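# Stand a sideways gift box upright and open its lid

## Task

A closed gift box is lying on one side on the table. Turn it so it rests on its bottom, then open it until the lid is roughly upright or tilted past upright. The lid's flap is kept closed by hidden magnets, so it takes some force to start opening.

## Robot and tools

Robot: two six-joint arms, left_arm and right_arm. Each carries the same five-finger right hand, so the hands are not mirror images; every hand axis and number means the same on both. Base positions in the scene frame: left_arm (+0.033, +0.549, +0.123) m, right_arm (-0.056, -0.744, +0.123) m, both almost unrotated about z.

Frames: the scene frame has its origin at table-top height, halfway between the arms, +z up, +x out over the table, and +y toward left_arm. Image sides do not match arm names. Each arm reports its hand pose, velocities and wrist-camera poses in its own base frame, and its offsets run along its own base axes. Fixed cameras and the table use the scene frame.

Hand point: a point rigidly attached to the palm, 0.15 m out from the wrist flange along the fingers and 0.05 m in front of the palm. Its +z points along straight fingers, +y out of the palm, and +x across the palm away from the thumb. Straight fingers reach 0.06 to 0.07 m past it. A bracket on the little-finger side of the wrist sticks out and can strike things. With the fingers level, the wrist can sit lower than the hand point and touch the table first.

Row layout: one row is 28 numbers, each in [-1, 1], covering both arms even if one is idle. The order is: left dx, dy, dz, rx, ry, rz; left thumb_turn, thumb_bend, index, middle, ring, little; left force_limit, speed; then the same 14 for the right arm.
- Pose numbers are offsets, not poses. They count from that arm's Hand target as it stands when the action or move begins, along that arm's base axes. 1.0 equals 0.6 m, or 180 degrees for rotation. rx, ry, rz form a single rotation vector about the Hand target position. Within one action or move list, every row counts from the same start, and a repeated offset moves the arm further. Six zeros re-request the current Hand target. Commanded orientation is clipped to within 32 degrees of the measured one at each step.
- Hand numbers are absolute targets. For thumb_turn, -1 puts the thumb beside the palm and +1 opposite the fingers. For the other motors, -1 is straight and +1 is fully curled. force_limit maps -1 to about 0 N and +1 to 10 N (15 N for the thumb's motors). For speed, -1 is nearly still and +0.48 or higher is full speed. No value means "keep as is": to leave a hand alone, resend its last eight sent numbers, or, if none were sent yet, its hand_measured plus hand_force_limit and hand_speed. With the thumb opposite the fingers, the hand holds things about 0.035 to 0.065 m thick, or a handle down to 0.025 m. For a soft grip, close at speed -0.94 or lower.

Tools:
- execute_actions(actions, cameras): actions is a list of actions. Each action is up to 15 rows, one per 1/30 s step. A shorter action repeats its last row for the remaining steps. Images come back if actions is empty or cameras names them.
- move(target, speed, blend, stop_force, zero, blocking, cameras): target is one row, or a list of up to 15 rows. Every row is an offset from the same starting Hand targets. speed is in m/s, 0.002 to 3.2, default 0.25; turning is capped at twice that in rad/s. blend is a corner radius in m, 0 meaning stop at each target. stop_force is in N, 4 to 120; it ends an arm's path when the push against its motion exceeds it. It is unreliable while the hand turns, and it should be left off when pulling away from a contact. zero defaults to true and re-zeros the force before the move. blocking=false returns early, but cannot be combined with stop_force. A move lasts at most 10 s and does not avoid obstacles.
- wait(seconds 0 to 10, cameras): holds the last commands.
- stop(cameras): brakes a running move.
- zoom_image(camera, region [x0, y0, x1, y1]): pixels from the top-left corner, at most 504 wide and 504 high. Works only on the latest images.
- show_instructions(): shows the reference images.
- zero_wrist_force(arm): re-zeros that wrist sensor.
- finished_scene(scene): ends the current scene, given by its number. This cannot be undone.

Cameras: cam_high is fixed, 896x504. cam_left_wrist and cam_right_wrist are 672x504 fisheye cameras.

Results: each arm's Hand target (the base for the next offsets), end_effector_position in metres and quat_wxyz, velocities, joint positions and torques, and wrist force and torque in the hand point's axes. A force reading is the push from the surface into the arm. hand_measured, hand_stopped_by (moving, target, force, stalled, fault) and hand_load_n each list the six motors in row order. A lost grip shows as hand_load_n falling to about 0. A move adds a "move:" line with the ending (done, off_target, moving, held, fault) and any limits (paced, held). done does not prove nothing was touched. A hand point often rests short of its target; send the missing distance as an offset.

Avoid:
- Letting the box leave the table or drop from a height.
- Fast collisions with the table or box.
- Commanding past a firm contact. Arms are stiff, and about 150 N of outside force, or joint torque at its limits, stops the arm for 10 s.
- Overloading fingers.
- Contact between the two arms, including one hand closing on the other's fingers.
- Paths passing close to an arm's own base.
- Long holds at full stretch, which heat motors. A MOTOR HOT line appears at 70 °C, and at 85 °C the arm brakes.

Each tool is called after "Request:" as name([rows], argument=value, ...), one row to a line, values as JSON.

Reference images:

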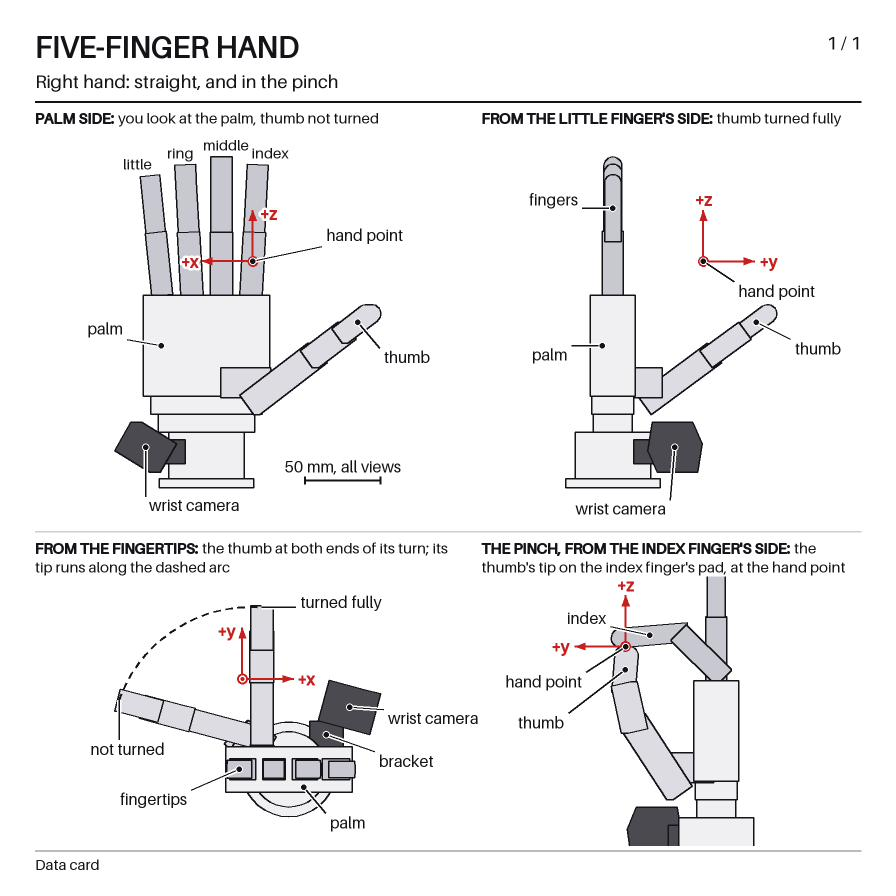

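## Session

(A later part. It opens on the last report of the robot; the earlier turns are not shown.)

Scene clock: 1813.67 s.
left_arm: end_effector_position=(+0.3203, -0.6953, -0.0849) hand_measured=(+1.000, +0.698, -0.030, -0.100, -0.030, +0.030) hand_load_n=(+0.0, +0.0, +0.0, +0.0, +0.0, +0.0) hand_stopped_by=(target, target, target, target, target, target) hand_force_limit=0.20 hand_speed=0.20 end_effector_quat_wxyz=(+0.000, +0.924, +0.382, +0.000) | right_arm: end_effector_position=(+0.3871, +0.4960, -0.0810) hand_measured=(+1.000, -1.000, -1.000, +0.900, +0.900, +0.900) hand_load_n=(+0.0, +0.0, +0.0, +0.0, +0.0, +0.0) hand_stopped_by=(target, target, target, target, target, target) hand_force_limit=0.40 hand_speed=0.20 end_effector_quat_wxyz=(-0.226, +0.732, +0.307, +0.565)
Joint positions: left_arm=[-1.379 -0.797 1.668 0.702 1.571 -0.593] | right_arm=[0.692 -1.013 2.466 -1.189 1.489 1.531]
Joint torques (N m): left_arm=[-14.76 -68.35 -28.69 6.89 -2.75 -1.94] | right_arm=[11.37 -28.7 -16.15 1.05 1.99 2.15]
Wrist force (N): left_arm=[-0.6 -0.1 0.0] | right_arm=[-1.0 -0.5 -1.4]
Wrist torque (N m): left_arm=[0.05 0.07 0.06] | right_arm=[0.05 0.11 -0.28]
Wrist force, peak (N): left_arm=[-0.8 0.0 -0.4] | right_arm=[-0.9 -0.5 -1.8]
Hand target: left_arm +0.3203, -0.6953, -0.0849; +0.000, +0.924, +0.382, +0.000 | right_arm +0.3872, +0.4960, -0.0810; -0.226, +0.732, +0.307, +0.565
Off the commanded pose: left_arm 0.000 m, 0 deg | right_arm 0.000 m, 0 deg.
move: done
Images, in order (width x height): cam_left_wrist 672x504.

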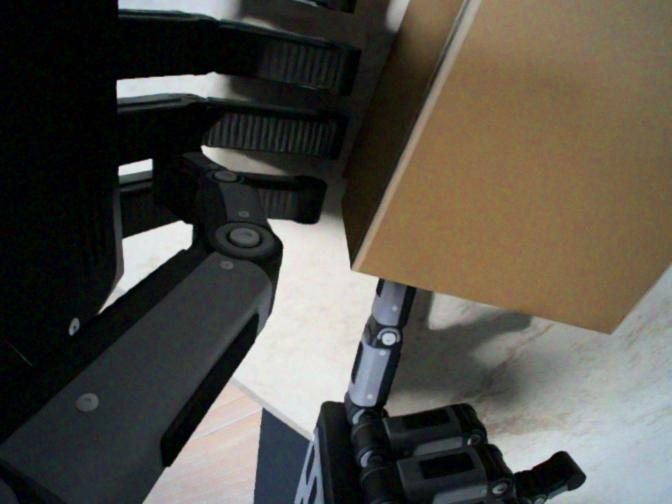

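Request:
move(target=[0,0,0,0,0,0,1,0.7,-0.03,-0.1,-0.03,0.03,0.2,0.2,0.0012,0.0012,-0.04,0,0,0,1,-1,-1,0.9,0.9,0.9,0.4,0.2], speed=0.01, stop_force=8, cameras=["cam_left_wrist","cam_high"])

Request:
zoom_image(camera="cam_high", region=[400, 30, 520, 140])

Scene clock: 1825.23 s.
left_arm: end_effector_position=(+0.3203, -0.6953, -0.0849) hand_measured=(+1.000, +0.698, -0.030, -0.100, -0.030, +0.030) hand_load_n=(+0.0, +0.0, +0.0, +0.0, +0.0, +0.0) hand_stopped_by=(target, target, target, target, target, target) hand_force_limit=0.20 hand_speed=0.20 end_effector_quat_wxyz=(+0.000, +0.924, +0.382, +0.000) | right_arm: end_effector_position=(+0.3876, +0.4965, -0.0948) hand_measured=(+1.000, -1.000, -1.000, +0.900, +0.900, +0.900) hand_load_n=(+0.0, +0.0, +0.5, +0.0, +0.0, +0.0) hand_stopped_by=(target, target, target, target, target, target) hand_force_limit=0.40 hand_speed=0.20 end_effector_quat_wxyz=(-0.226, +0.732, +0.307, +0.565)
Joint positions: left_arm=[-1.379 -0.797 1.668 0.702 1.571 -0.593] | right_arm=[0.692 -0.977 2.462 -1.221 1.489 1.531]
Joint torques (N m): left_arm=[-15.43 -67.71 -28.19 6.93 -2.87 -2.11] | right_arm=[9.74 -67.29 8.32 1.5 1.3 1.93]
Wrist force (N): left_arm=[-0.5 -0.1 0.0] | right_arm=[4.4 -0.7 -6.4]
Wrist torque (N m): left_arm=[0.04 0.06 0.07] | right_arm=[0.33 0.43 0.03]
Wrist force, peak (N): left_arm=[-0.7 0.0 -0.9] | right_arm=[10.2 -0.4 -10.4]
Hand target: left_arm +0.3203, -0.6953, -0.0849; +0.000, +0.924, +0.382, +0.000 | right_arm +0.3876, +0.4964, -0.0948; -0.226, +0.732, +0.307, +0.565 (not the last commanded pose)
Off the commanded pose: left_arm 0.000 m, 0 deg | right_arm 0.010 m, 0 deg.
move: contact (right_arm)
Images, in order (width x height): cam_high 896x504, cam_left_wrist 672x504.

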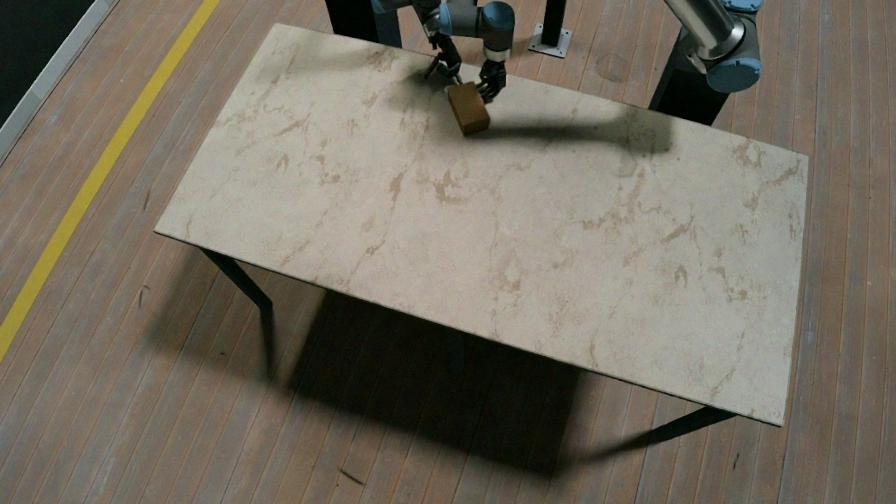

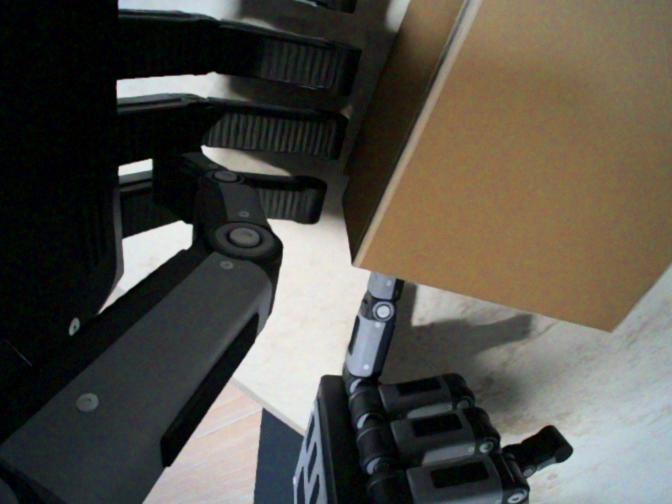

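Scaled by 4.200 from the camera's 896x504 image, which has a finer 1280x720 frame.

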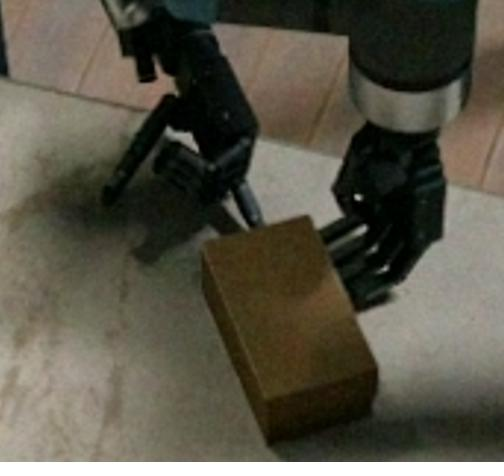

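Request:
move([
  [-0.0707,0.0707,0,0,0,0,1,-1,-0.03,-0.1,-0.03,0.03,0.2,0.2,0,0,0,0,0,0,1,-1,-1,0.9,0.9,0.9,0.4,0.2],
  [-0.2,0.15,0.1667,0.0733,0.5566,0.4454,1,-1,-1,0.9,0.9,0.9,0.2,0.2,0,0,0,0,0,0,1,-1,-1,0.9,0.9,0.9,0.4,0.2],
], speed=[0.1,0.35], cameras=["all"])

Scene clock: 1857.23 s.
left_arm: end_effector_position=(+0.2003, -0.6053, +0.0151) hand_measured=(+1.000, -1.000, -1.000, +0.900, +0.900, +0.900) hand_load_n=(+0.0, +0.0, +0.0, +0.0, +0.0, +0.5) hand_stopped_by=(target, target, target, target, target, target) hand_force_limit=0.20 hand_speed=0.20 end_effector_quat_wxyz=(-0.353, +0.184, +0.683, -0.613) | right_arm: end_effector_position=(+0.3876, +0.4964, -0.0948) hand_measured=(+1.000, -1.000, -1.000, +0.900, +0.900, +0.900) hand_load_n=(+0.0, +0.0, +0.0, +0.5, +0.0, +0.0) hand_stopped_by=(target, target, target, target, target, target) hand_force_limit=0.40 hand_speed=0.20 end_effector_quat_wxyz=(-0.226, +0.732, +0.307, +0.565)
Joint positions: left_arm=[-1.138 -1.078 2.22 -1.144 2.789 -3.404] | right_arm=[0.692 -0.977 2.462 -1.221 1.489 1.531]
Joint torques (N m): left_arm=[17.07 -41.06 -9.52 -2.76 -2.94 -2.16] | right_arm=[-2.74 -63.67 5.8 0.11 -1.12 1.1]
Wrist force (N): left_arm=[0.2 1.5 -0.7] | right_arm=[4.7 -0.5 -6.6]
Wrist torque (N m): left_arm=[0.33 -0.14 0.05] | right_arm=[0.36 0.39 0.06]
Wrist force, peak (N): left_arm=[0.2 2.0 -1.1] | right_arm=[4.7 -0.7 -7.1]
Hand target: left_arm +0.2003, -0.6053, +0.0151; -0.353, +0.184, +0.683, -0.613 | right_arm +0.3876, +0.4964, -0.0948; -0.226, +0.732, +0.307, +0.565
Off the commanded pose: left_arm 0.000 m, 0 deg | right_arm 0.000 m, 0 deg.
move: done

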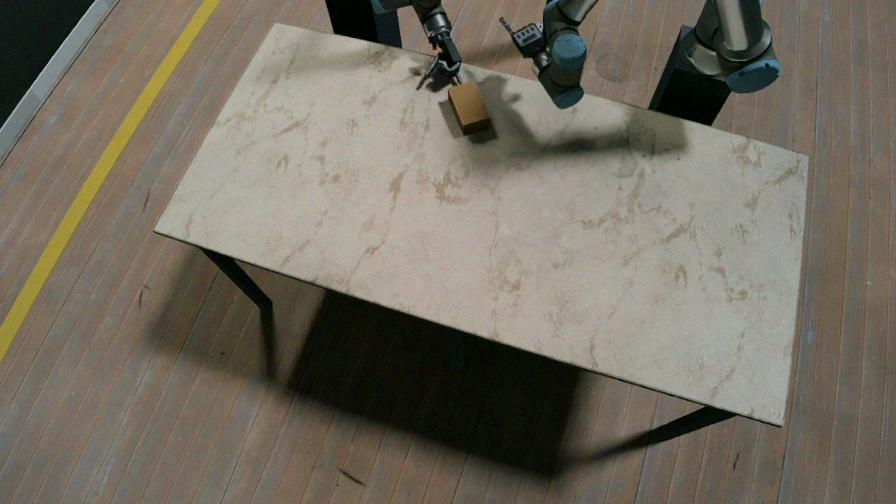

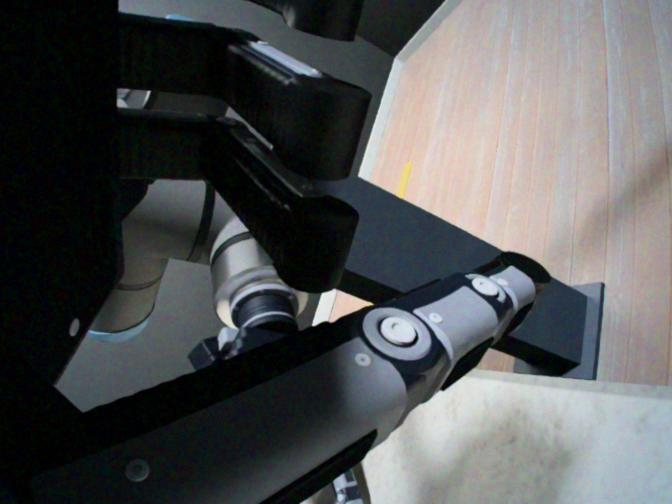

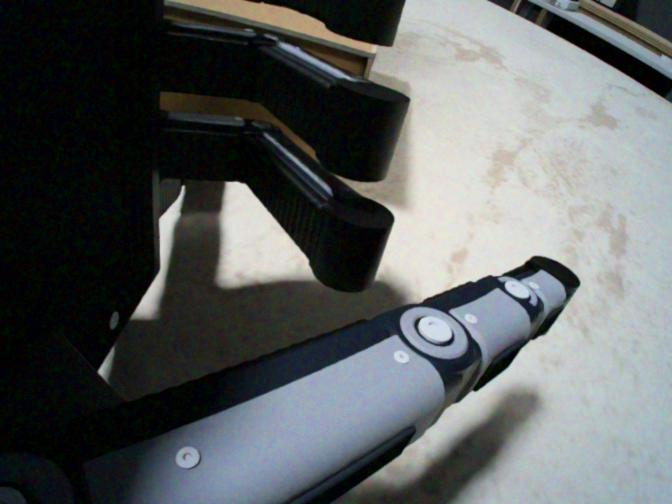

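Request:
move([
  [-0.03,0.03,0.13,0.08,0.465,0.4714,1,-1,-1,0.9,0.9,0.9,0.2,0.2,0,0,0,0,0,0,1,-1,-1,0.9,0.9,0.9,0.4,0.2],
  [0.04,-0.0393,-0.1252,0.08,0.465,0.4714,1,-1,-1,0.9,0.9,0.9,0.2,0.2,0,0,0,0,0,0,1,-1,-1,0.9,0.9,0.9,0.4,0.2],
], speed=[0.35,0.12], cameras=["all"])

Request:
zoom_image(camera="cam_high", region=[400, 20, 560, 150])

Scene clock: 1884.83 s.
left_arm: end_effector_position=(+0.2243, -0.6288, -0.0599) hand_measured=(+1.000, -1.000, -1.000, +0.900, +0.900, +0.900) hand_load_n=(+0.5, +0.0, +0.0, +0.0, +0.0, +0.0) hand_stopped_by=(target, target, target, target, target, target) hand_force_limit=0.20 hand_speed=0.20 end_effector_quat_wxyz=(+0.233, +0.733, -0.304, +0.563) | right_arm: end_effector_position=(+0.3876, +0.4964, -0.0948) hand_measured=(+1.000, -1.000, -1.000, +0.900, +0.900, +0.900) hand_load_n=(+0.5, -0.5, +0.0, +0.0, +0.0, +0.0) hand_stopped_by=(target, target, target, target, target, target) hand_force_limit=0.40 hand_speed=0.20 end_effector_quat_wxyz=(-0.226, +0.732, +0.307, +0.565)
Joint positions: left_arm=[-1.783 -1.029 2.391 -0.903 0.624 -5.093] | right_arm=[0.692 -0.977 2.462 -1.221 1.489 1.531]
Joint torques (N m): left_arm=[16.33 -34.29 -14.13 -1.53 2.7 2.19] | right_arm=[-4.65 -63.12 7.83 0.49 -0.77 0.35]
Wrist force (N): left_arm=[-1.5 -0.3 -0.2] | right_arm=[4.7 -0.7 -6.2]
Wrist torque (N m): left_arm=[-0.02 0.07 -0.25] | right_arm=[0.31 0.38 0.05]
Wrist force, peak (N): left_arm=[0.2 1.9 -1.2] | right_arm=[4.9 -0.6 -6.9]
Hand target: left_arm +0.2243, -0.6288, -0.0600; +0.233, +0.733, -0.304, +0.563 | right_arm +0.3876, +0.4964, -0.0948; -0.226, +0.732, +0.307, +0.565
Off the commanded pose: left_arm 0.000 m, 0 deg | right_arm 0.000 m, 0 deg.
move: done

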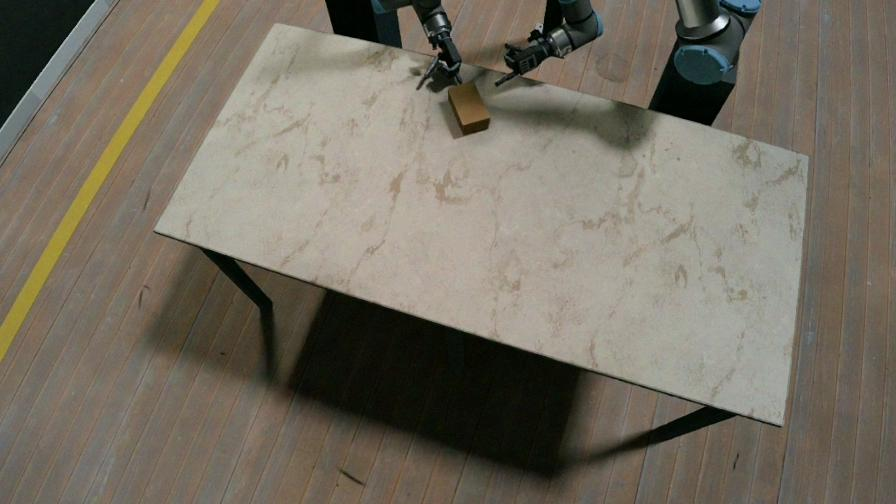

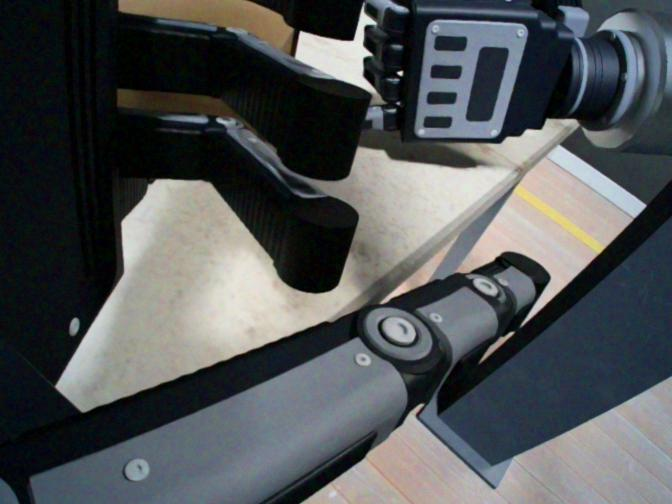

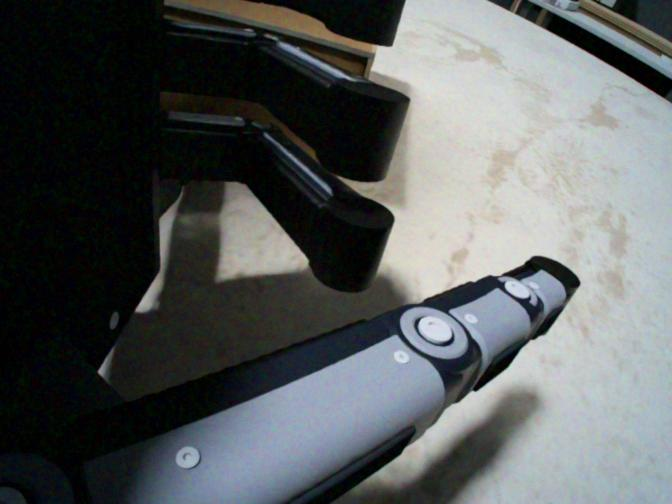

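Scaled by 3.150 from the camera's 896x504 image, which has a finer 1280x720 frame.

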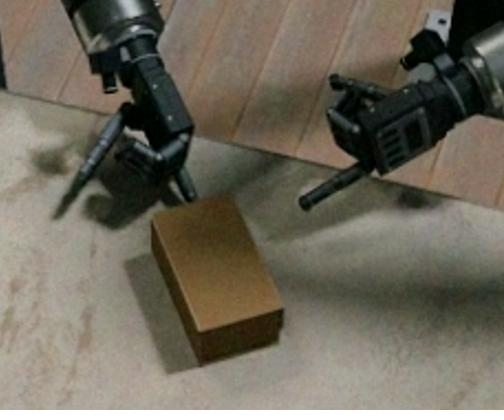

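Request:
move([
  [0,0,-0.0545,0,0,0,1,-1,-1,0.9,0.9,0.9,0.2,0.2,0,0,0,0,0,0,1,-1,-1,0.9,0.9,0.9,0.4,0.2],
  [0.053,-0.053,-0.0545,0,0,0,1,-1,-1,0.9,0.9,0.9,0.2,0.2,0,0,0,0,0,0,1,-1,-1,0.9,0.9,0.9,0.4,0.2],
], speed=0.06, stop_force=4, cameras=["cam_high","cam_left_wrist"])

Request:
zoom_image(camera="cam_high", region=[410, 40, 530, 140])

Request:
zoom_image(camera="cam_left_wrist", region=[100, 0, 420, 240])

Scene clock: 1903.20 s.
left_arm: end_effector_position=(+0.2561, -0.6606, -0.0927) hand_measured=(+1.000, -1.000, -1.000, +0.900, +0.900, +0.900) hand_load_n=(+0.5, +0.0, +0.0, +0.0, +0.0, +0.0) hand_stopped_by=(target, target, target, target, target, target) hand_force_limit=0.20 hand_speed=0.20 end_effector_quat_wxyz=(+0.233, +0.733, -0.304, +0.563) | right_arm: end_effector_position=(+0.3876, +0.4964, -0.0948) hand_measured=(+1.000, -1.000, -1.000, +0.900, +0.900, +0.900) hand_load_n=(+0.0, +0.0, +0.0, +0.0, +0.0, +0.0) hand_stopped_by=(target, target, target, target, target, target) hand_force_limit=0.40 hand_speed=0.20 end_effector_quat_wxyz=(-0.226, +0.732, +0.307, +0.565)
Joint positions: left_arm=[-1.692 -0.943 2.318 -0.965 0.706 -5.031] | right_arm=[0.692 -0.977 2.462 -1.221 1.489 1.531]
Joint torques (N m): left_arm=[16.37 -39.83 -13.82 3.38 2.89 2.27] | right_arm=[-2.47 -63.18 8.52 0.11 -1.2 -0.24]
Wrist force (N): left_arm=[-1.4 -0.3 -0.5] | right_arm=[4.7 -0.4 -6.4]
Wrist torque (N m): left_arm=[0.01 0.06 -0.24] | right_arm=[0.37 0.37 0.07]
Wrist force, peak (N): left_arm=[-1.9 -0.1 -0.8] | right_arm=[4.8 -0.5 -7.1]
Hand target: left_arm +0.2561, -0.6606, -0.0927; +0.233, +0.733, -0.304, +0.563 | right_arm +0.3876, +0.4964, -0.0948; -0.226, +0.732, +0.307, +0.565
Off the commanded pose: left_arm 0.000 m, 0 deg | right_arm 0.000 m, 0 deg.
move: done
Images, in order (width x height): cam_high 896x504, cam_left_wrist 672x504.

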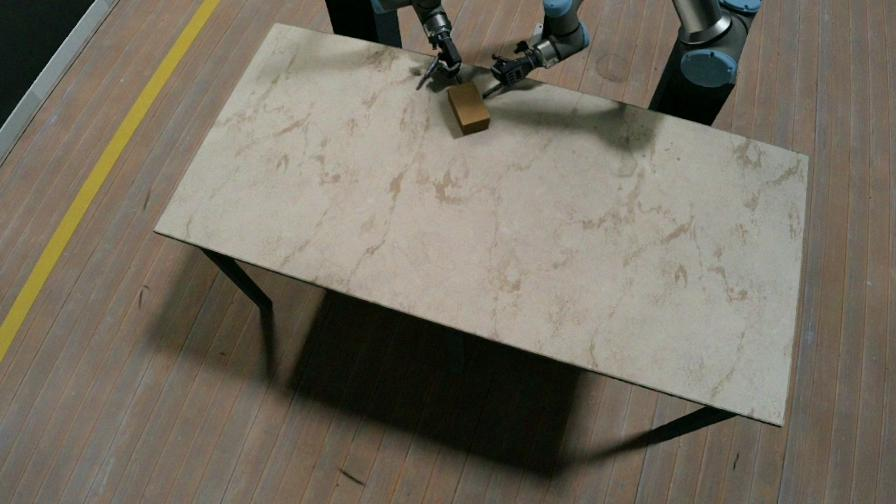

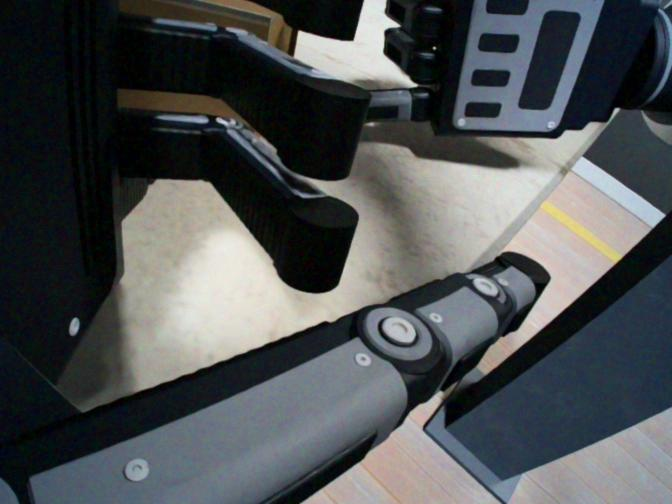

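Scaled by 4.200 from the camera's 896x504 image, which has a finer 1280x720 frame.

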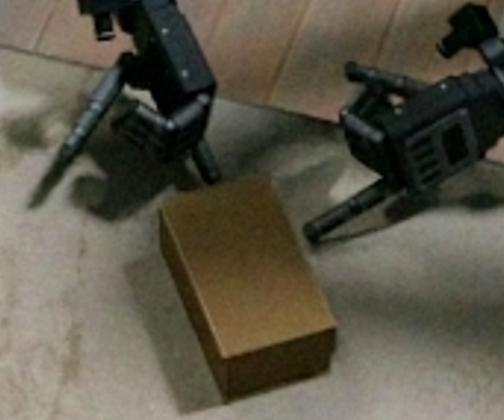

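Scaled by 1.575 from the camera's 672x504 image, which has a finer 960x720 frame.

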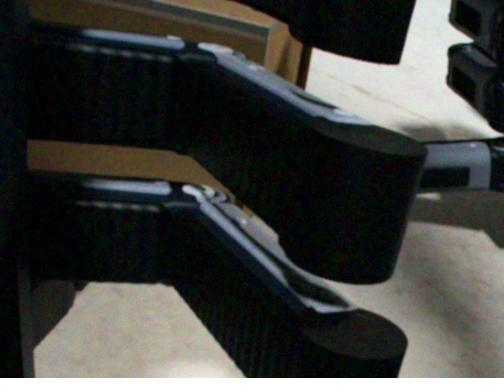

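Request:
move(target=[0.0471,-0.0471,0,0,0,0,1,-1,-1,0.9,0.9,0.9,0.2,0.2,0,0,0,0,0,0,1,-1,-1,0.9,0.9,0.9,0.4,0.2], speed=0.015, stop_force=4, cameras=["cam_high","cam_left_wrist"])

Request:
zoom_image(camera="cam_high", region=[410, 40, 530, 140])

Scene clock: 1912.10 s.
left_arm: end_effector_position=(+0.2844, -0.6889, -0.0927) hand_measured=(+1.000, -1.000, -1.000, +0.900, +0.900, +0.900) hand_load_n=(+0.0, +0.0, -0.5, +0.0, +0.0, +0.0) hand_stopped_by=(target, target, target, target, target, target) hand_force_limit=0.20 hand_speed=0.20 end_effector_quat_wxyz=(+0.233, +0.733, -0.304, +0.563) | right_arm: end_effector_position=(+0.3876, +0.4964, -0.0948) hand_measured=(+1.000, -1.000, -1.000, +0.900, +0.900, +0.900) hand_load_n=(+0.5, +0.0, +0.0, +0.0, +0.0, +0.0) hand_stopped_by=(target, target, target, target, target, target) hand_force_limit=0.40 hand_speed=0.20 end_effector_quat_wxyz=(-0.226, +0.732, +0.307, +0.565)
Joint positions: left_arm=[-1.623 -0.93 2.254 -0.944 0.77 -4.991] | right_arm=[0.692 -0.977 2.462 -1.221 1.489 1.531]
Joint torques (N m): left_arm=[16.68 -44.54 -15.92 3.35 2.87 2.28] | right_arm=[-3.24 -62.79 7.36 0.1 -1.08 -1.21]
Wrist force (N): left_arm=[-1.3 -0.3 -0.8] | right_arm=[3.4 -0.7 -5.0]
Wrist torque (N m): left_arm=[0.00 0.06 -0.23] | right_arm=[0.21 0.32 -0.03]
Wrist force, peak (N): left_arm=[-1.8 -1.0 -1.4] | right_arm=[4.7 -0.7 -7.0]
Hand target: left_arm +0.2844, -0.6889, -0.0927; +0.233, +0.733, -0.304, +0.563 | right_arm +0.3876, +0.4964, -0.0948; -0.226, +0.732, +0.307, +0.565
Off the commanded pose: left_arm 0.000 m, 0 deg | right_arm 0.000 m, 0 deg.
move: done
Images, in order (width x height): cam_high 896x504, cam_left_wrist 672x504.

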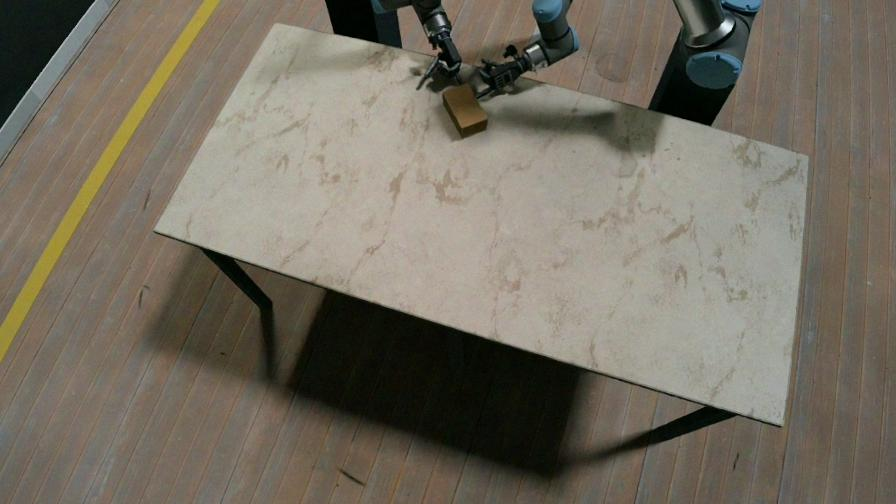

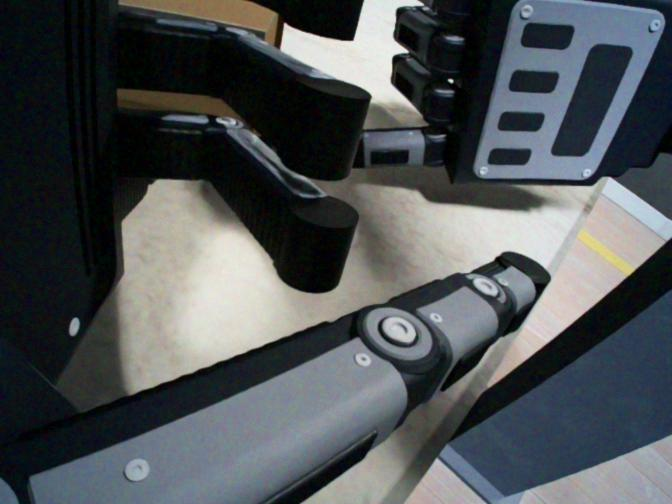

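Scaled by 4.200 from the camera's 896x504 image, which has a finer 1280x720 frame.

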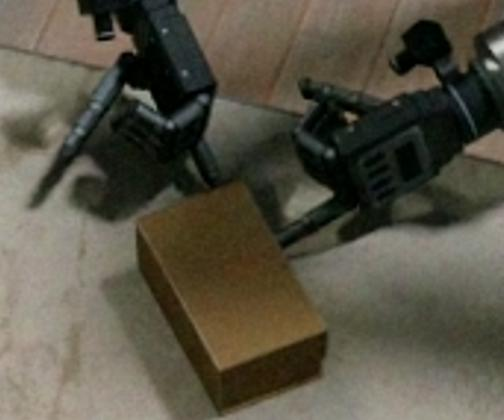

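Request:
move(target=[0,0,0.0167,0,0,0,1,-1,-1,0.9,0.9,0.9,0.2,0.2,0,0,0,0,0,0,1,-1,-1,0.9,0.9,0.9,0.4,0.2], speed=0.01, stop_force=12, cameras=["cam_high","cam_left_wrist"])

Request:
zoom_image(camera="cam_high", region=[410, 40, 530, 140])

Scene clock: 1922.50 s.
left_arm: end_effector_position=(+0.2844, -0.6889, -0.0827) hand_measured=(+1.000, -1.000, -1.000, +0.900, +0.900, +0.900) hand_load_n=(+0.5, +0.0, +0.0, +0.0, +0.0, +0.0) hand_stopped_by=(target, target, target, target, target, target) hand_force_limit=0.20 hand_speed=0.20 end_effector_quat_wxyz=(+0.233, +0.733, -0.304, +0.563) | right_arm: end_effector_position=(+0.3876, +0.4964, -0.0948) hand_measured=(+1.000, -1.000, -1.000, +0.900, +0.900, +0.900) hand_load_n=(+0.5, +0.0, +0.0, +0.0, +0.0, +0.0) hand_stopped_by=(target, target, target, target, target, target) hand_force_limit=0.40 hand_speed=0.20 end_effector_quat_wxyz=(-0.226, +0.732, +0.307, +0.565)
Joint positions: left_arm=[-1.623 -0.95 2.257 -0.926 0.77 -4.991] | right_arm=[0.692 -0.977 2.462 -1.221 1.489 1.531]
Joint torques (N m): left_arm=[13.94 -86.73 -2.36 3.14 2.7 0.78] | right_arm=[-3.68 -65.54 6.31 0.3 -0.98 -0.95]
Wrist force (N): left_arm=[-1.5 -0.7 0.0] | right_arm=[3.4 -0.1 -5.4]
Wrist torque (N m): left_arm=[-0.04 -0.05 -0.24] | right_arm=[0.33 0.32 0.00]
Wrist force, peak (N): left_arm=[-1.8 0.1 -1.5] | right_arm=[3.8 -0.8 -5.5]
Hand target: left_arm +0.2844, -0.6889, -0.0827; +0.233, +0.733, -0.304, +0.563 | right_arm +0.3876, +0.4964, -0.0948; -0.226, +0.732, +0.307, +0.565
Off the commanded pose: left_arm 0.000 m, 0 deg | right_arm 0.000 m, 0 deg.
move: done
Images, in order (width x height): cam_high 896x504, cam_left_wrist 672x504.

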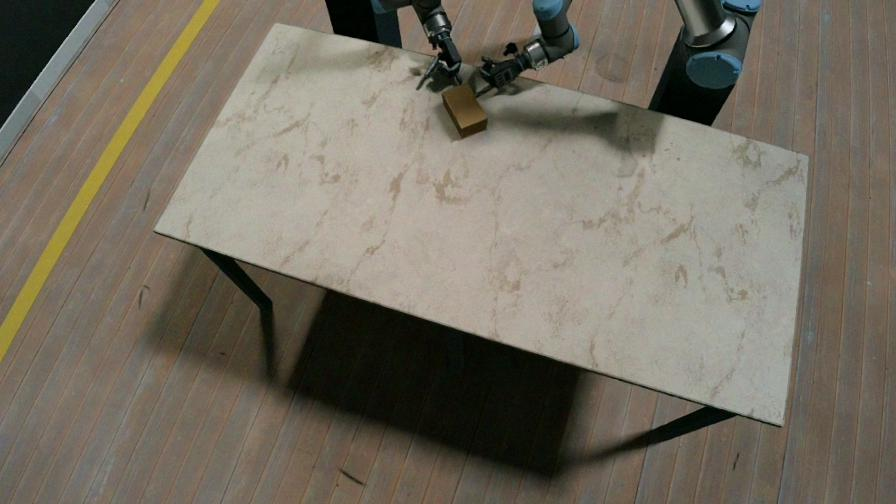

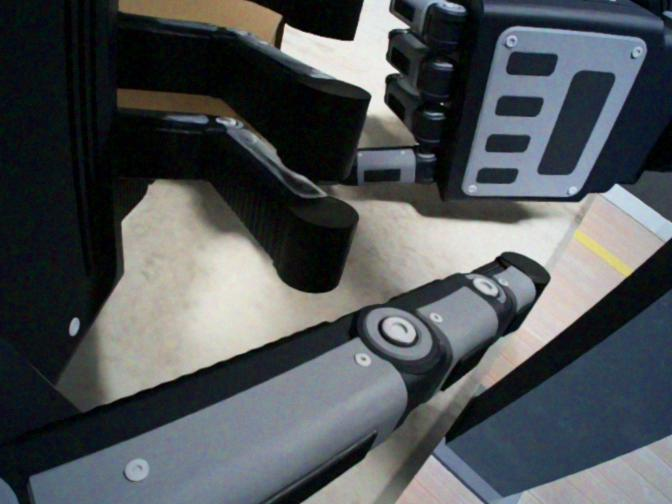

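Scaled by 4.200 from the camera's 896x504 image, which has a finer 1280x720 frame.

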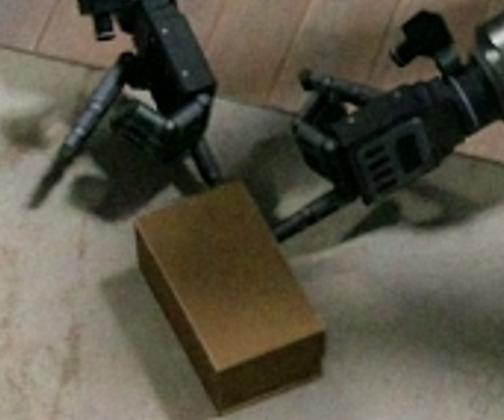

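Request:
move([
  [-0.1179,0.1179,0.05,0,0,0,1,-1,-1,0.9,0.9,0.9,0.2,0.2,0,0,0,0,0,0,1,-1,-1,0.9,0.9,0.9,0.4,0.2],
  [0.0707,0.3065,0.05,0,0,0,1,-1,-1,0.9,0.9,0.9,0.2,0.2,0,0,0,0,0,0,1,-1,-1,0.9,0.9,0.9,0.4,0.2],
], speed=0.2, blend=[0.03,0], cameras=["cam_left_wrist","cam_right_wrist"])

Request:
zoom_image(camera="cam_left_wrist", region=[280, 0, 600, 240])

Scene clock: 1942.83 s.
left_arm: end_effector_position=(+0.3268, -0.5050, -0.0526) hand_measured=(+1.000, -1.000, -1.000, +0.900, +0.900, +0.900) hand_load_n=(+0.5, +0.5, +0.5, +0.0, +0.0, +0.0) hand_stopped_by=(target, target, target, target, target, target) hand_force_limit=0.20 hand_speed=0.20 end_effector_quat_wxyz=(+0.233, +0.733, -0.304, +0.563) | right_arm: end_effector_position=(+0.3876, +0.4964, -0.0948) hand_measured=(+1.000, -1.000, -1.000, +0.900, +0.900, +0.900) hand_load_n=(+0.5, +0.0, +0.0, +0.0, +0.0, +0.0) hand_stopped_by=(target, target, target, target, target, target) hand_force_limit=0.40 hand_speed=0.20 end_effector_quat_wxyz=(-0.226, +0.732, +0.307, +0.565)
Joint positions: left_arm=[-1.508 -1.102 2.567 -1.121 0.877 -4.936] | right_arm=[0.692 -0.977 2.462 -1.221 1.489 1.531]
Joint torques (N m): left_arm=[18.84 -61.35 3.66 -2.42 3.64 1.82] | right_arm=[-4.51 -60.55 4.61 0.27 -1.19 -1.19]
Wrist force (N): left_arm=[-1.2 -0.1 0.1] | right_arm=[3.2 -0.6 -5.3]
Wrist torque (N m): left_arm=[0.00 0.00 -0.22] | right_arm=[0.24 0.37 -0.03]
Wrist force, peak (N): left_arm=[-2.3 -0.6 1.8] | right_arm=[3.6 -0.6 -5.7]
Hand target: left_arm +0.3268, -0.5050, -0.0527; +0.233, +0.733, -0.304, +0.563 | right_arm +0.3876, +0.4964, -0.0948; -0.226, +0.732, +0.307, +0.565
Off the commanded pose: left_arm 0.000 m, 0 deg | right_arm 0.000 m, 0 deg.
move: done
Images, in order (width x height): cam_left_wrist 672x504, cam_right_wrist 672x504.

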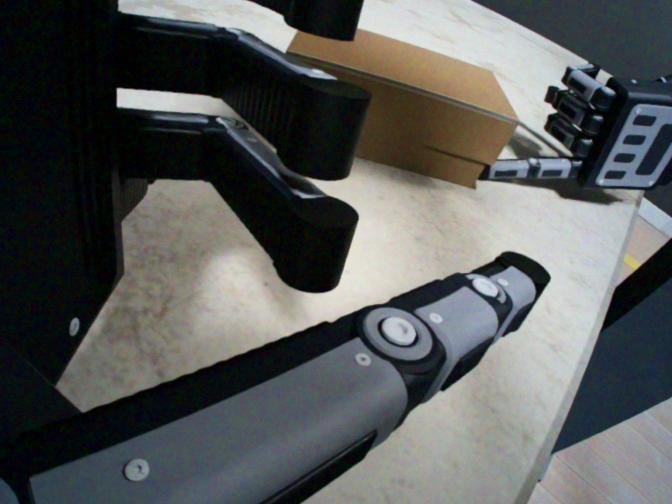

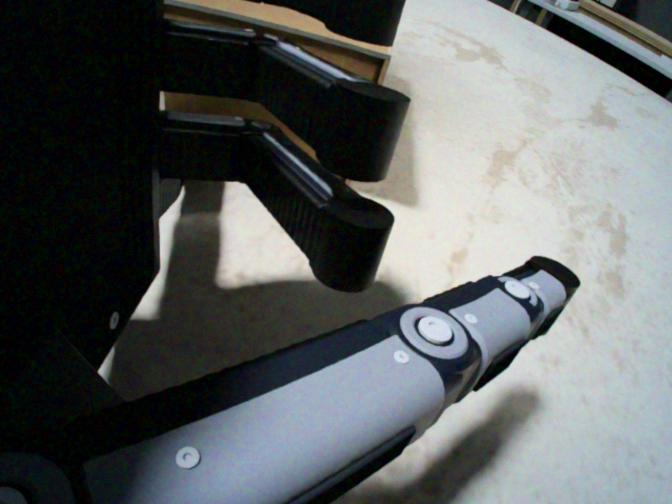

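Scaled by 1.575 from the camera's 672x504 image, which has a finer 960x720 frame.

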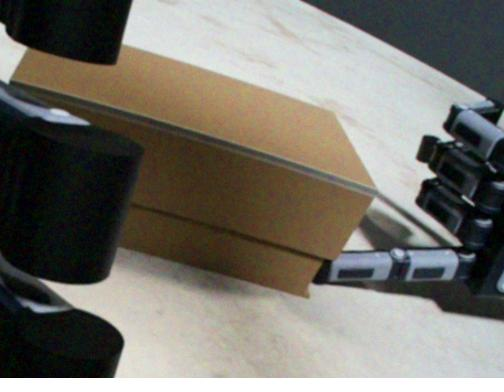

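Request:
zoom_image(camera="cam_left_wrist", region=[360, 90, 540, 200])

Scaled by 2.800 from the camera's 672x504 image, which has a finer 960x720 frame.

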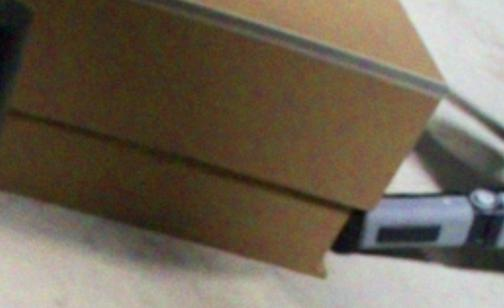

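Request:
move([
  [0.0245,-0.1612,-0.0667,0,0,0,1,-1,-1,0.9,0.9,0.9,0.2,0.2,0,0,0,0,0,0,1,-1,-1,0.9,0.9,0.9,0.4,0.2],
  [0.0457,-0.1824,-0.0667,0,0,0,1,-1,-1,0.9,0.9,0.9,0.2,0.2,0,0,0,0,0,0,1,-1,-1,0.9,0.9,0.9,0.4,0.2],
], speed=[0.15,0.02], cameras=["cam_high","cam_left_wrist"])

Request:
zoom_image(camera="cam_high", region=[410, 40, 530, 140])

Scene clock: 1996.27 s.
left_arm: end_effector_position=(+0.3542, -0.6144, -0.0927) hand_measured=(+1.000, -1.000, -1.000, +0.900, +0.900, +0.900) hand_load_n=(+0.5, +0.0, +0.0, +0.0, +0.0, +0.0) hand_stopped_by=(target, target, target, target, target, target) hand_force_limit=0.20 hand_speed=0.20 end_effector_quat_wxyz=(+0.233, +0.733, -0.304, +0.563) | right_arm: end_effector_position=(+0.3876, +0.4964, -0.0948) hand_measured=(+1.000, -1.000, -1.000, +0.900, +0.900, +0.900) hand_load_n=(+0.5, +0.0, +0.0, +0.0, +0.0, -0.5) hand_stopped_by=(target, target, target, target, target, target) hand_force_limit=0.40 hand_speed=0.20 end_effector_quat_wxyz=(-0.226, +0.732, +0.307, +0.565)
Joint positions: left_arm=[-1.458 -0.957 2.346 -1.059 0.924 -4.915] | right_arm=[0.692 -0.977 2.462 -1.221 1.489 1.531]
Joint torques (N m): left_arm=[15.41 -40.43 -13.26 2.57 2.88 2.14] | right_arm=[-2.86 -60.82 4.11 0.2 -0.66 -1.54]
Wrist force (N): left_arm=[-1.0 -0.5 -0.7] | right_arm=[3.6 -0.6 -5.4]
Wrist torque (N m): left_arm=[0.03 -0.02 -0.22] | right_arm=[0.24 0.32 -0.01]
Wrist force, peak (N): left_arm=[-1.4 -0.9 -1.3] | right_arm=[3.8 -0.6 -5.5]
Hand target: left_arm +0.3542, -0.6144, -0.0927; +0.233, +0.733, -0.304, +0.563 | right_arm +0.3876, +0.4964, -0.0948; -0.226, +0.732, +0.307, +0.565
Off the commanded pose: left_arm 0.000 m, 0 deg | right_arm 0.000 m, 0 deg.
move: done
Images, in order (width x height): cam_high 896x504, cam_left_wrist 672x504.

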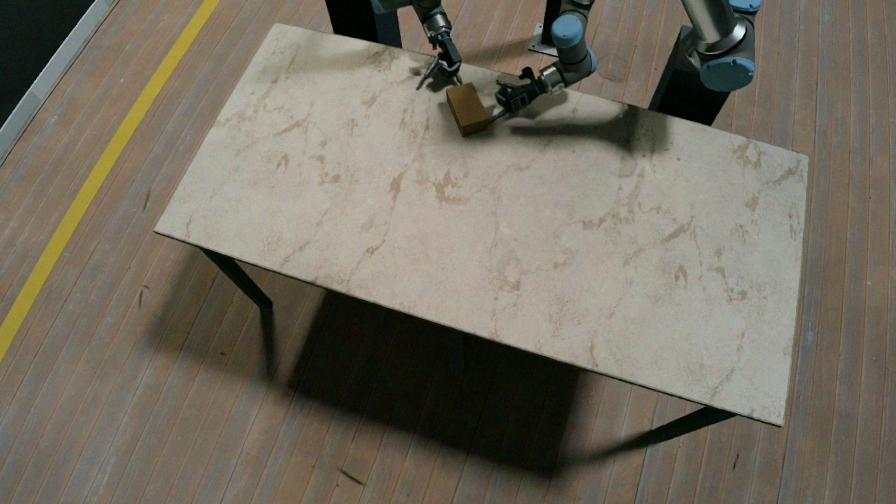

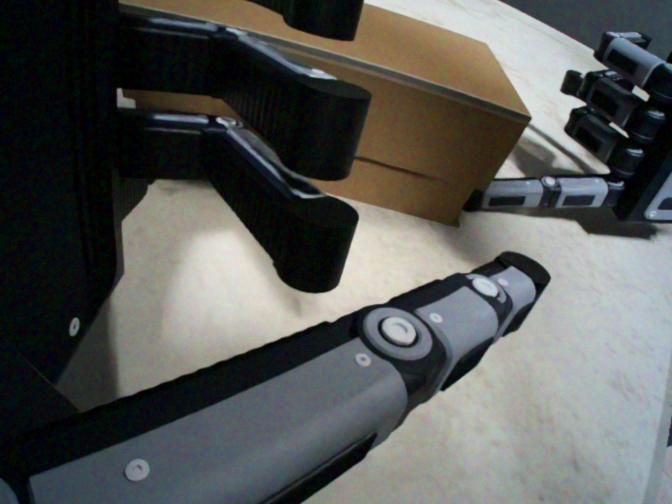

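Scaled by 4.200 from the camera's 896x504 image, which has a finer 1280x720 frame.

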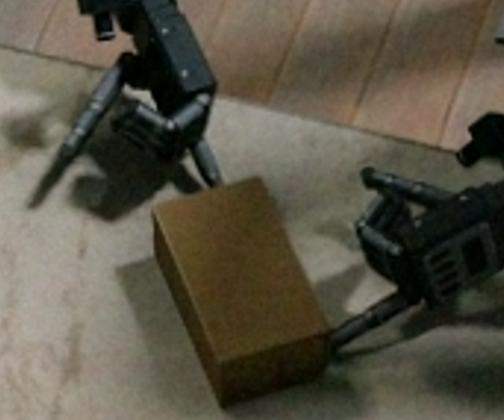

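Request:
move([
  [-0.0141,0.0141,0,0,0,0,1,-1,-1,0.9,0.9,0.9,0.2,0.2,0,0,0,0,0,0,1,-1,-1,0.9,0.9,0.9,0.4,0.2],
  [-0.053,-0.0247,0,0,0,0,1,-1,-1,0.9,0.9,0.9,0.2,0.2,0,0,0,0,0,0,1,-1,-1,0.9,0.9,0.9,0.4,0.2],
  [-0.0365,-0.0412,0,0,0,0,1,-1,-1,0.9,0.9,0.9,0.2,0.2,0,0,0,0,0,0,1,-1,-1,0.9,0.9,0.9,0.4,0.2],
], speed=[0.1,0.1,0.02])

Request:
move(target=[0,0,-0.02,0,0,0,1,-1,-1,0.9,0.9,0.9,0.2,0.2,0,0,0,0,0,0,1,-1,-1,0.9,0.9,0.9,0.4,0.2], speed=0.01, stop_force=6, cameras=["cam_high","cam_left_wrist"])

Request:
zoom_image(camera="cam_high", region=[410, 40, 530, 140])

Scene clock: 2010.77 s.
left_arm: end_effector_position=(+0.3323, -0.6391, -0.0927) hand_measured=(+1.000, -1.000, -1.000, +0.900, +0.900, +0.900) hand_load_n=(+0.5, +0.0, +0.0, +0.0, +0.0, +0.0) hand_stopped_by=(target, target, target, target, target, target) hand_force_limit=0.20 hand_speed=0.20 end_effector_quat_wxyz=(+0.233, +0.733, -0.304, +0.563) | right_arm: end_effector_position=(+0.3876, +0.4964, -0.0948) hand_measured=(+1.000, -1.000, -1.000, +0.900, +0.900, +0.900) hand_load_n=(+0.5, +0.0, +0.0, +0.0, +0.0, +0.0) hand_stopped_by=(target, target, target, target, target, target) hand_force_limit=0.40 hand_speed=0.20 end_effector_quat_wxyz=(-0.226, +0.732, +0.307, +0.565)
Joint positions: left_arm=[-1.515 -0.95 2.319 -1.025 0.871 -4.939] | right_arm=[0.692 -0.977 2.462 -1.221 1.489 1.531]
Joint torques (N m): left_arm=[15.98 -40.41 -13.37 3.38 2.68 2.51] | right_arm=[-5.26 -62.88 3.44 0.05 -0.52 -1.41]
Wrist force (N): left_arm=[-1.2 0.0 -0.6] | right_arm=[3.5 -0.4 -5.0]
Wrist torque (N m): left_arm=[0.08 0.01 -0.21] | right_arm=[0.25 0.31 -0.02]
Wrist force, peak (N): left_arm=[-1.5 -0.6 -1.3] | right_arm=[3.9 -0.7 -5.6]
Hand target: left_arm +0.3323, -0.6392, -0.0927; +0.233, +0.733, -0.304, +0.563 | right_arm +0.3876, +0.4964, -0.0948; -0.226, +0.732, +0.307, +0.565
Off the commanded pose: left_arm 0.000 m, 0 deg | right_arm 0.000 m, 0 deg.
move: done

Scene clock: 2012.40 s.
left_arm: end_effector_position=(+0.3323, -0.6392, -0.0974) hand_measured=(+1.000, -1.000, -1.000, +0.900, +0.900, +0.900) hand_load_n=(+0.0, +0.0, +0.5, +0.0, +0.0, +0.0) hand_stopped_by=(target, target, target, target, target, target) hand_force_limit=0.20 hand_speed=0.20 end_effector_quat_wxyz=(+0.233, +0.733, -0.304, +0.563) | right_arm: end_effector_position=(+0.3876, +0.4964, -0.0948) hand_measured=(+1.000, -1.000, -1.000, +0.900, +0.900, +0.900) hand_load_n=(+0.0, +0.0, +0.0, +0.0, +0.0, +0.0) hand_stopped_by=(target, target, target, target, target, target) hand_force_limit=0.40 hand_speed=0.20 end_effector_quat_wxyz=(-0.226, +0.732, +0.307, +0.565)
Joint positions: left_arm=[-1.515 -0.94 2.318 -1.034 0.871 -4.939] | right_arm=[0.692 -0.977 2.462 -1.221 1.489 1.531]
Joint torques (N m): left_arm=[13.48 -80.08 0.23 3 3.14 1.97] | right_arm=[-1.39 -59.66 3.75 -0.01 -0.81 -1.16]
Wrist force (N): left_arm=[3.3 -0.6 -3.9] | right_arm=[3.9 -0.6 -5.3]
Wrist torque (N m): left_arm=[0.28 0.34 0.06] | right_arm=[0.24 0.27 0.00]
Wrist force, peak (N): left_arm=[8.6 -0.5 -7.1] | right_arm=[3.9 -0.1 -5.4]
Hand target: left_arm +0.3323, -0.6392, -0.0974; +0.233, +0.733, -0.304, +0.563 (not the last commanded pose) | right_arm +0.3876, +0.4964, -0.0948; -0.226, +0.732, +0.307, +0.565
Off the commanded pose: left_arm 0.007 m, 0 deg | right_arm 0.000 m, 0 deg.
move: contact (left_arm)
Images, in order (width x height): cam_high 896x504, cam_left_wrist 672x504.

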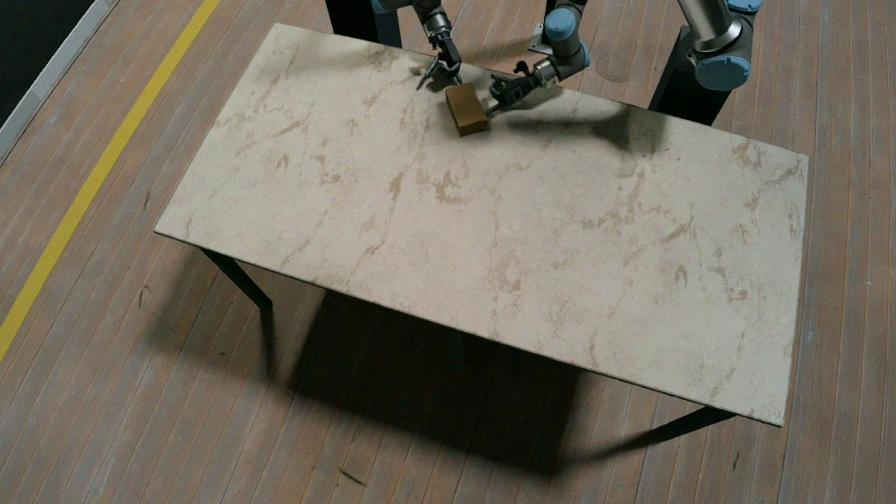

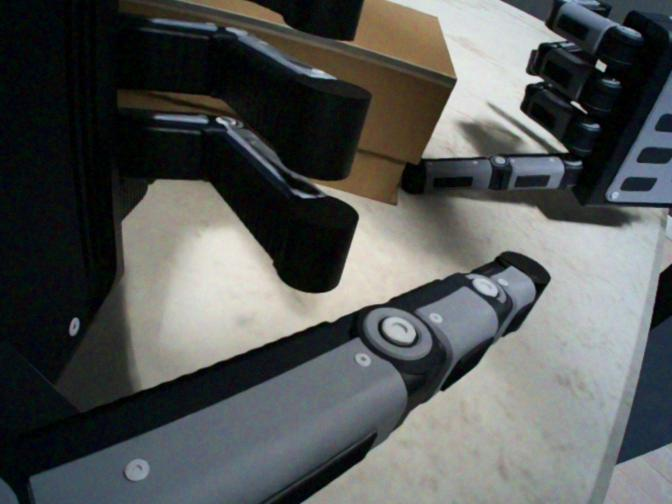

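Scaled by 4.200 from the camera's 896x504 image, which has a finer 1280x720 frame.

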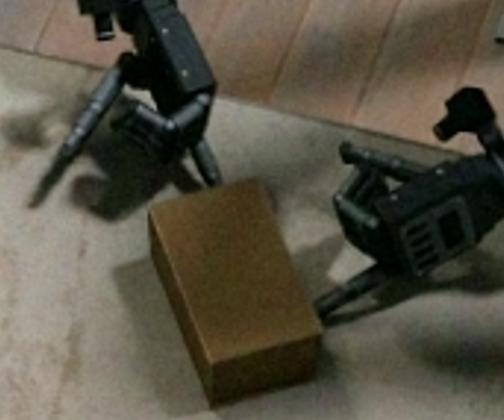

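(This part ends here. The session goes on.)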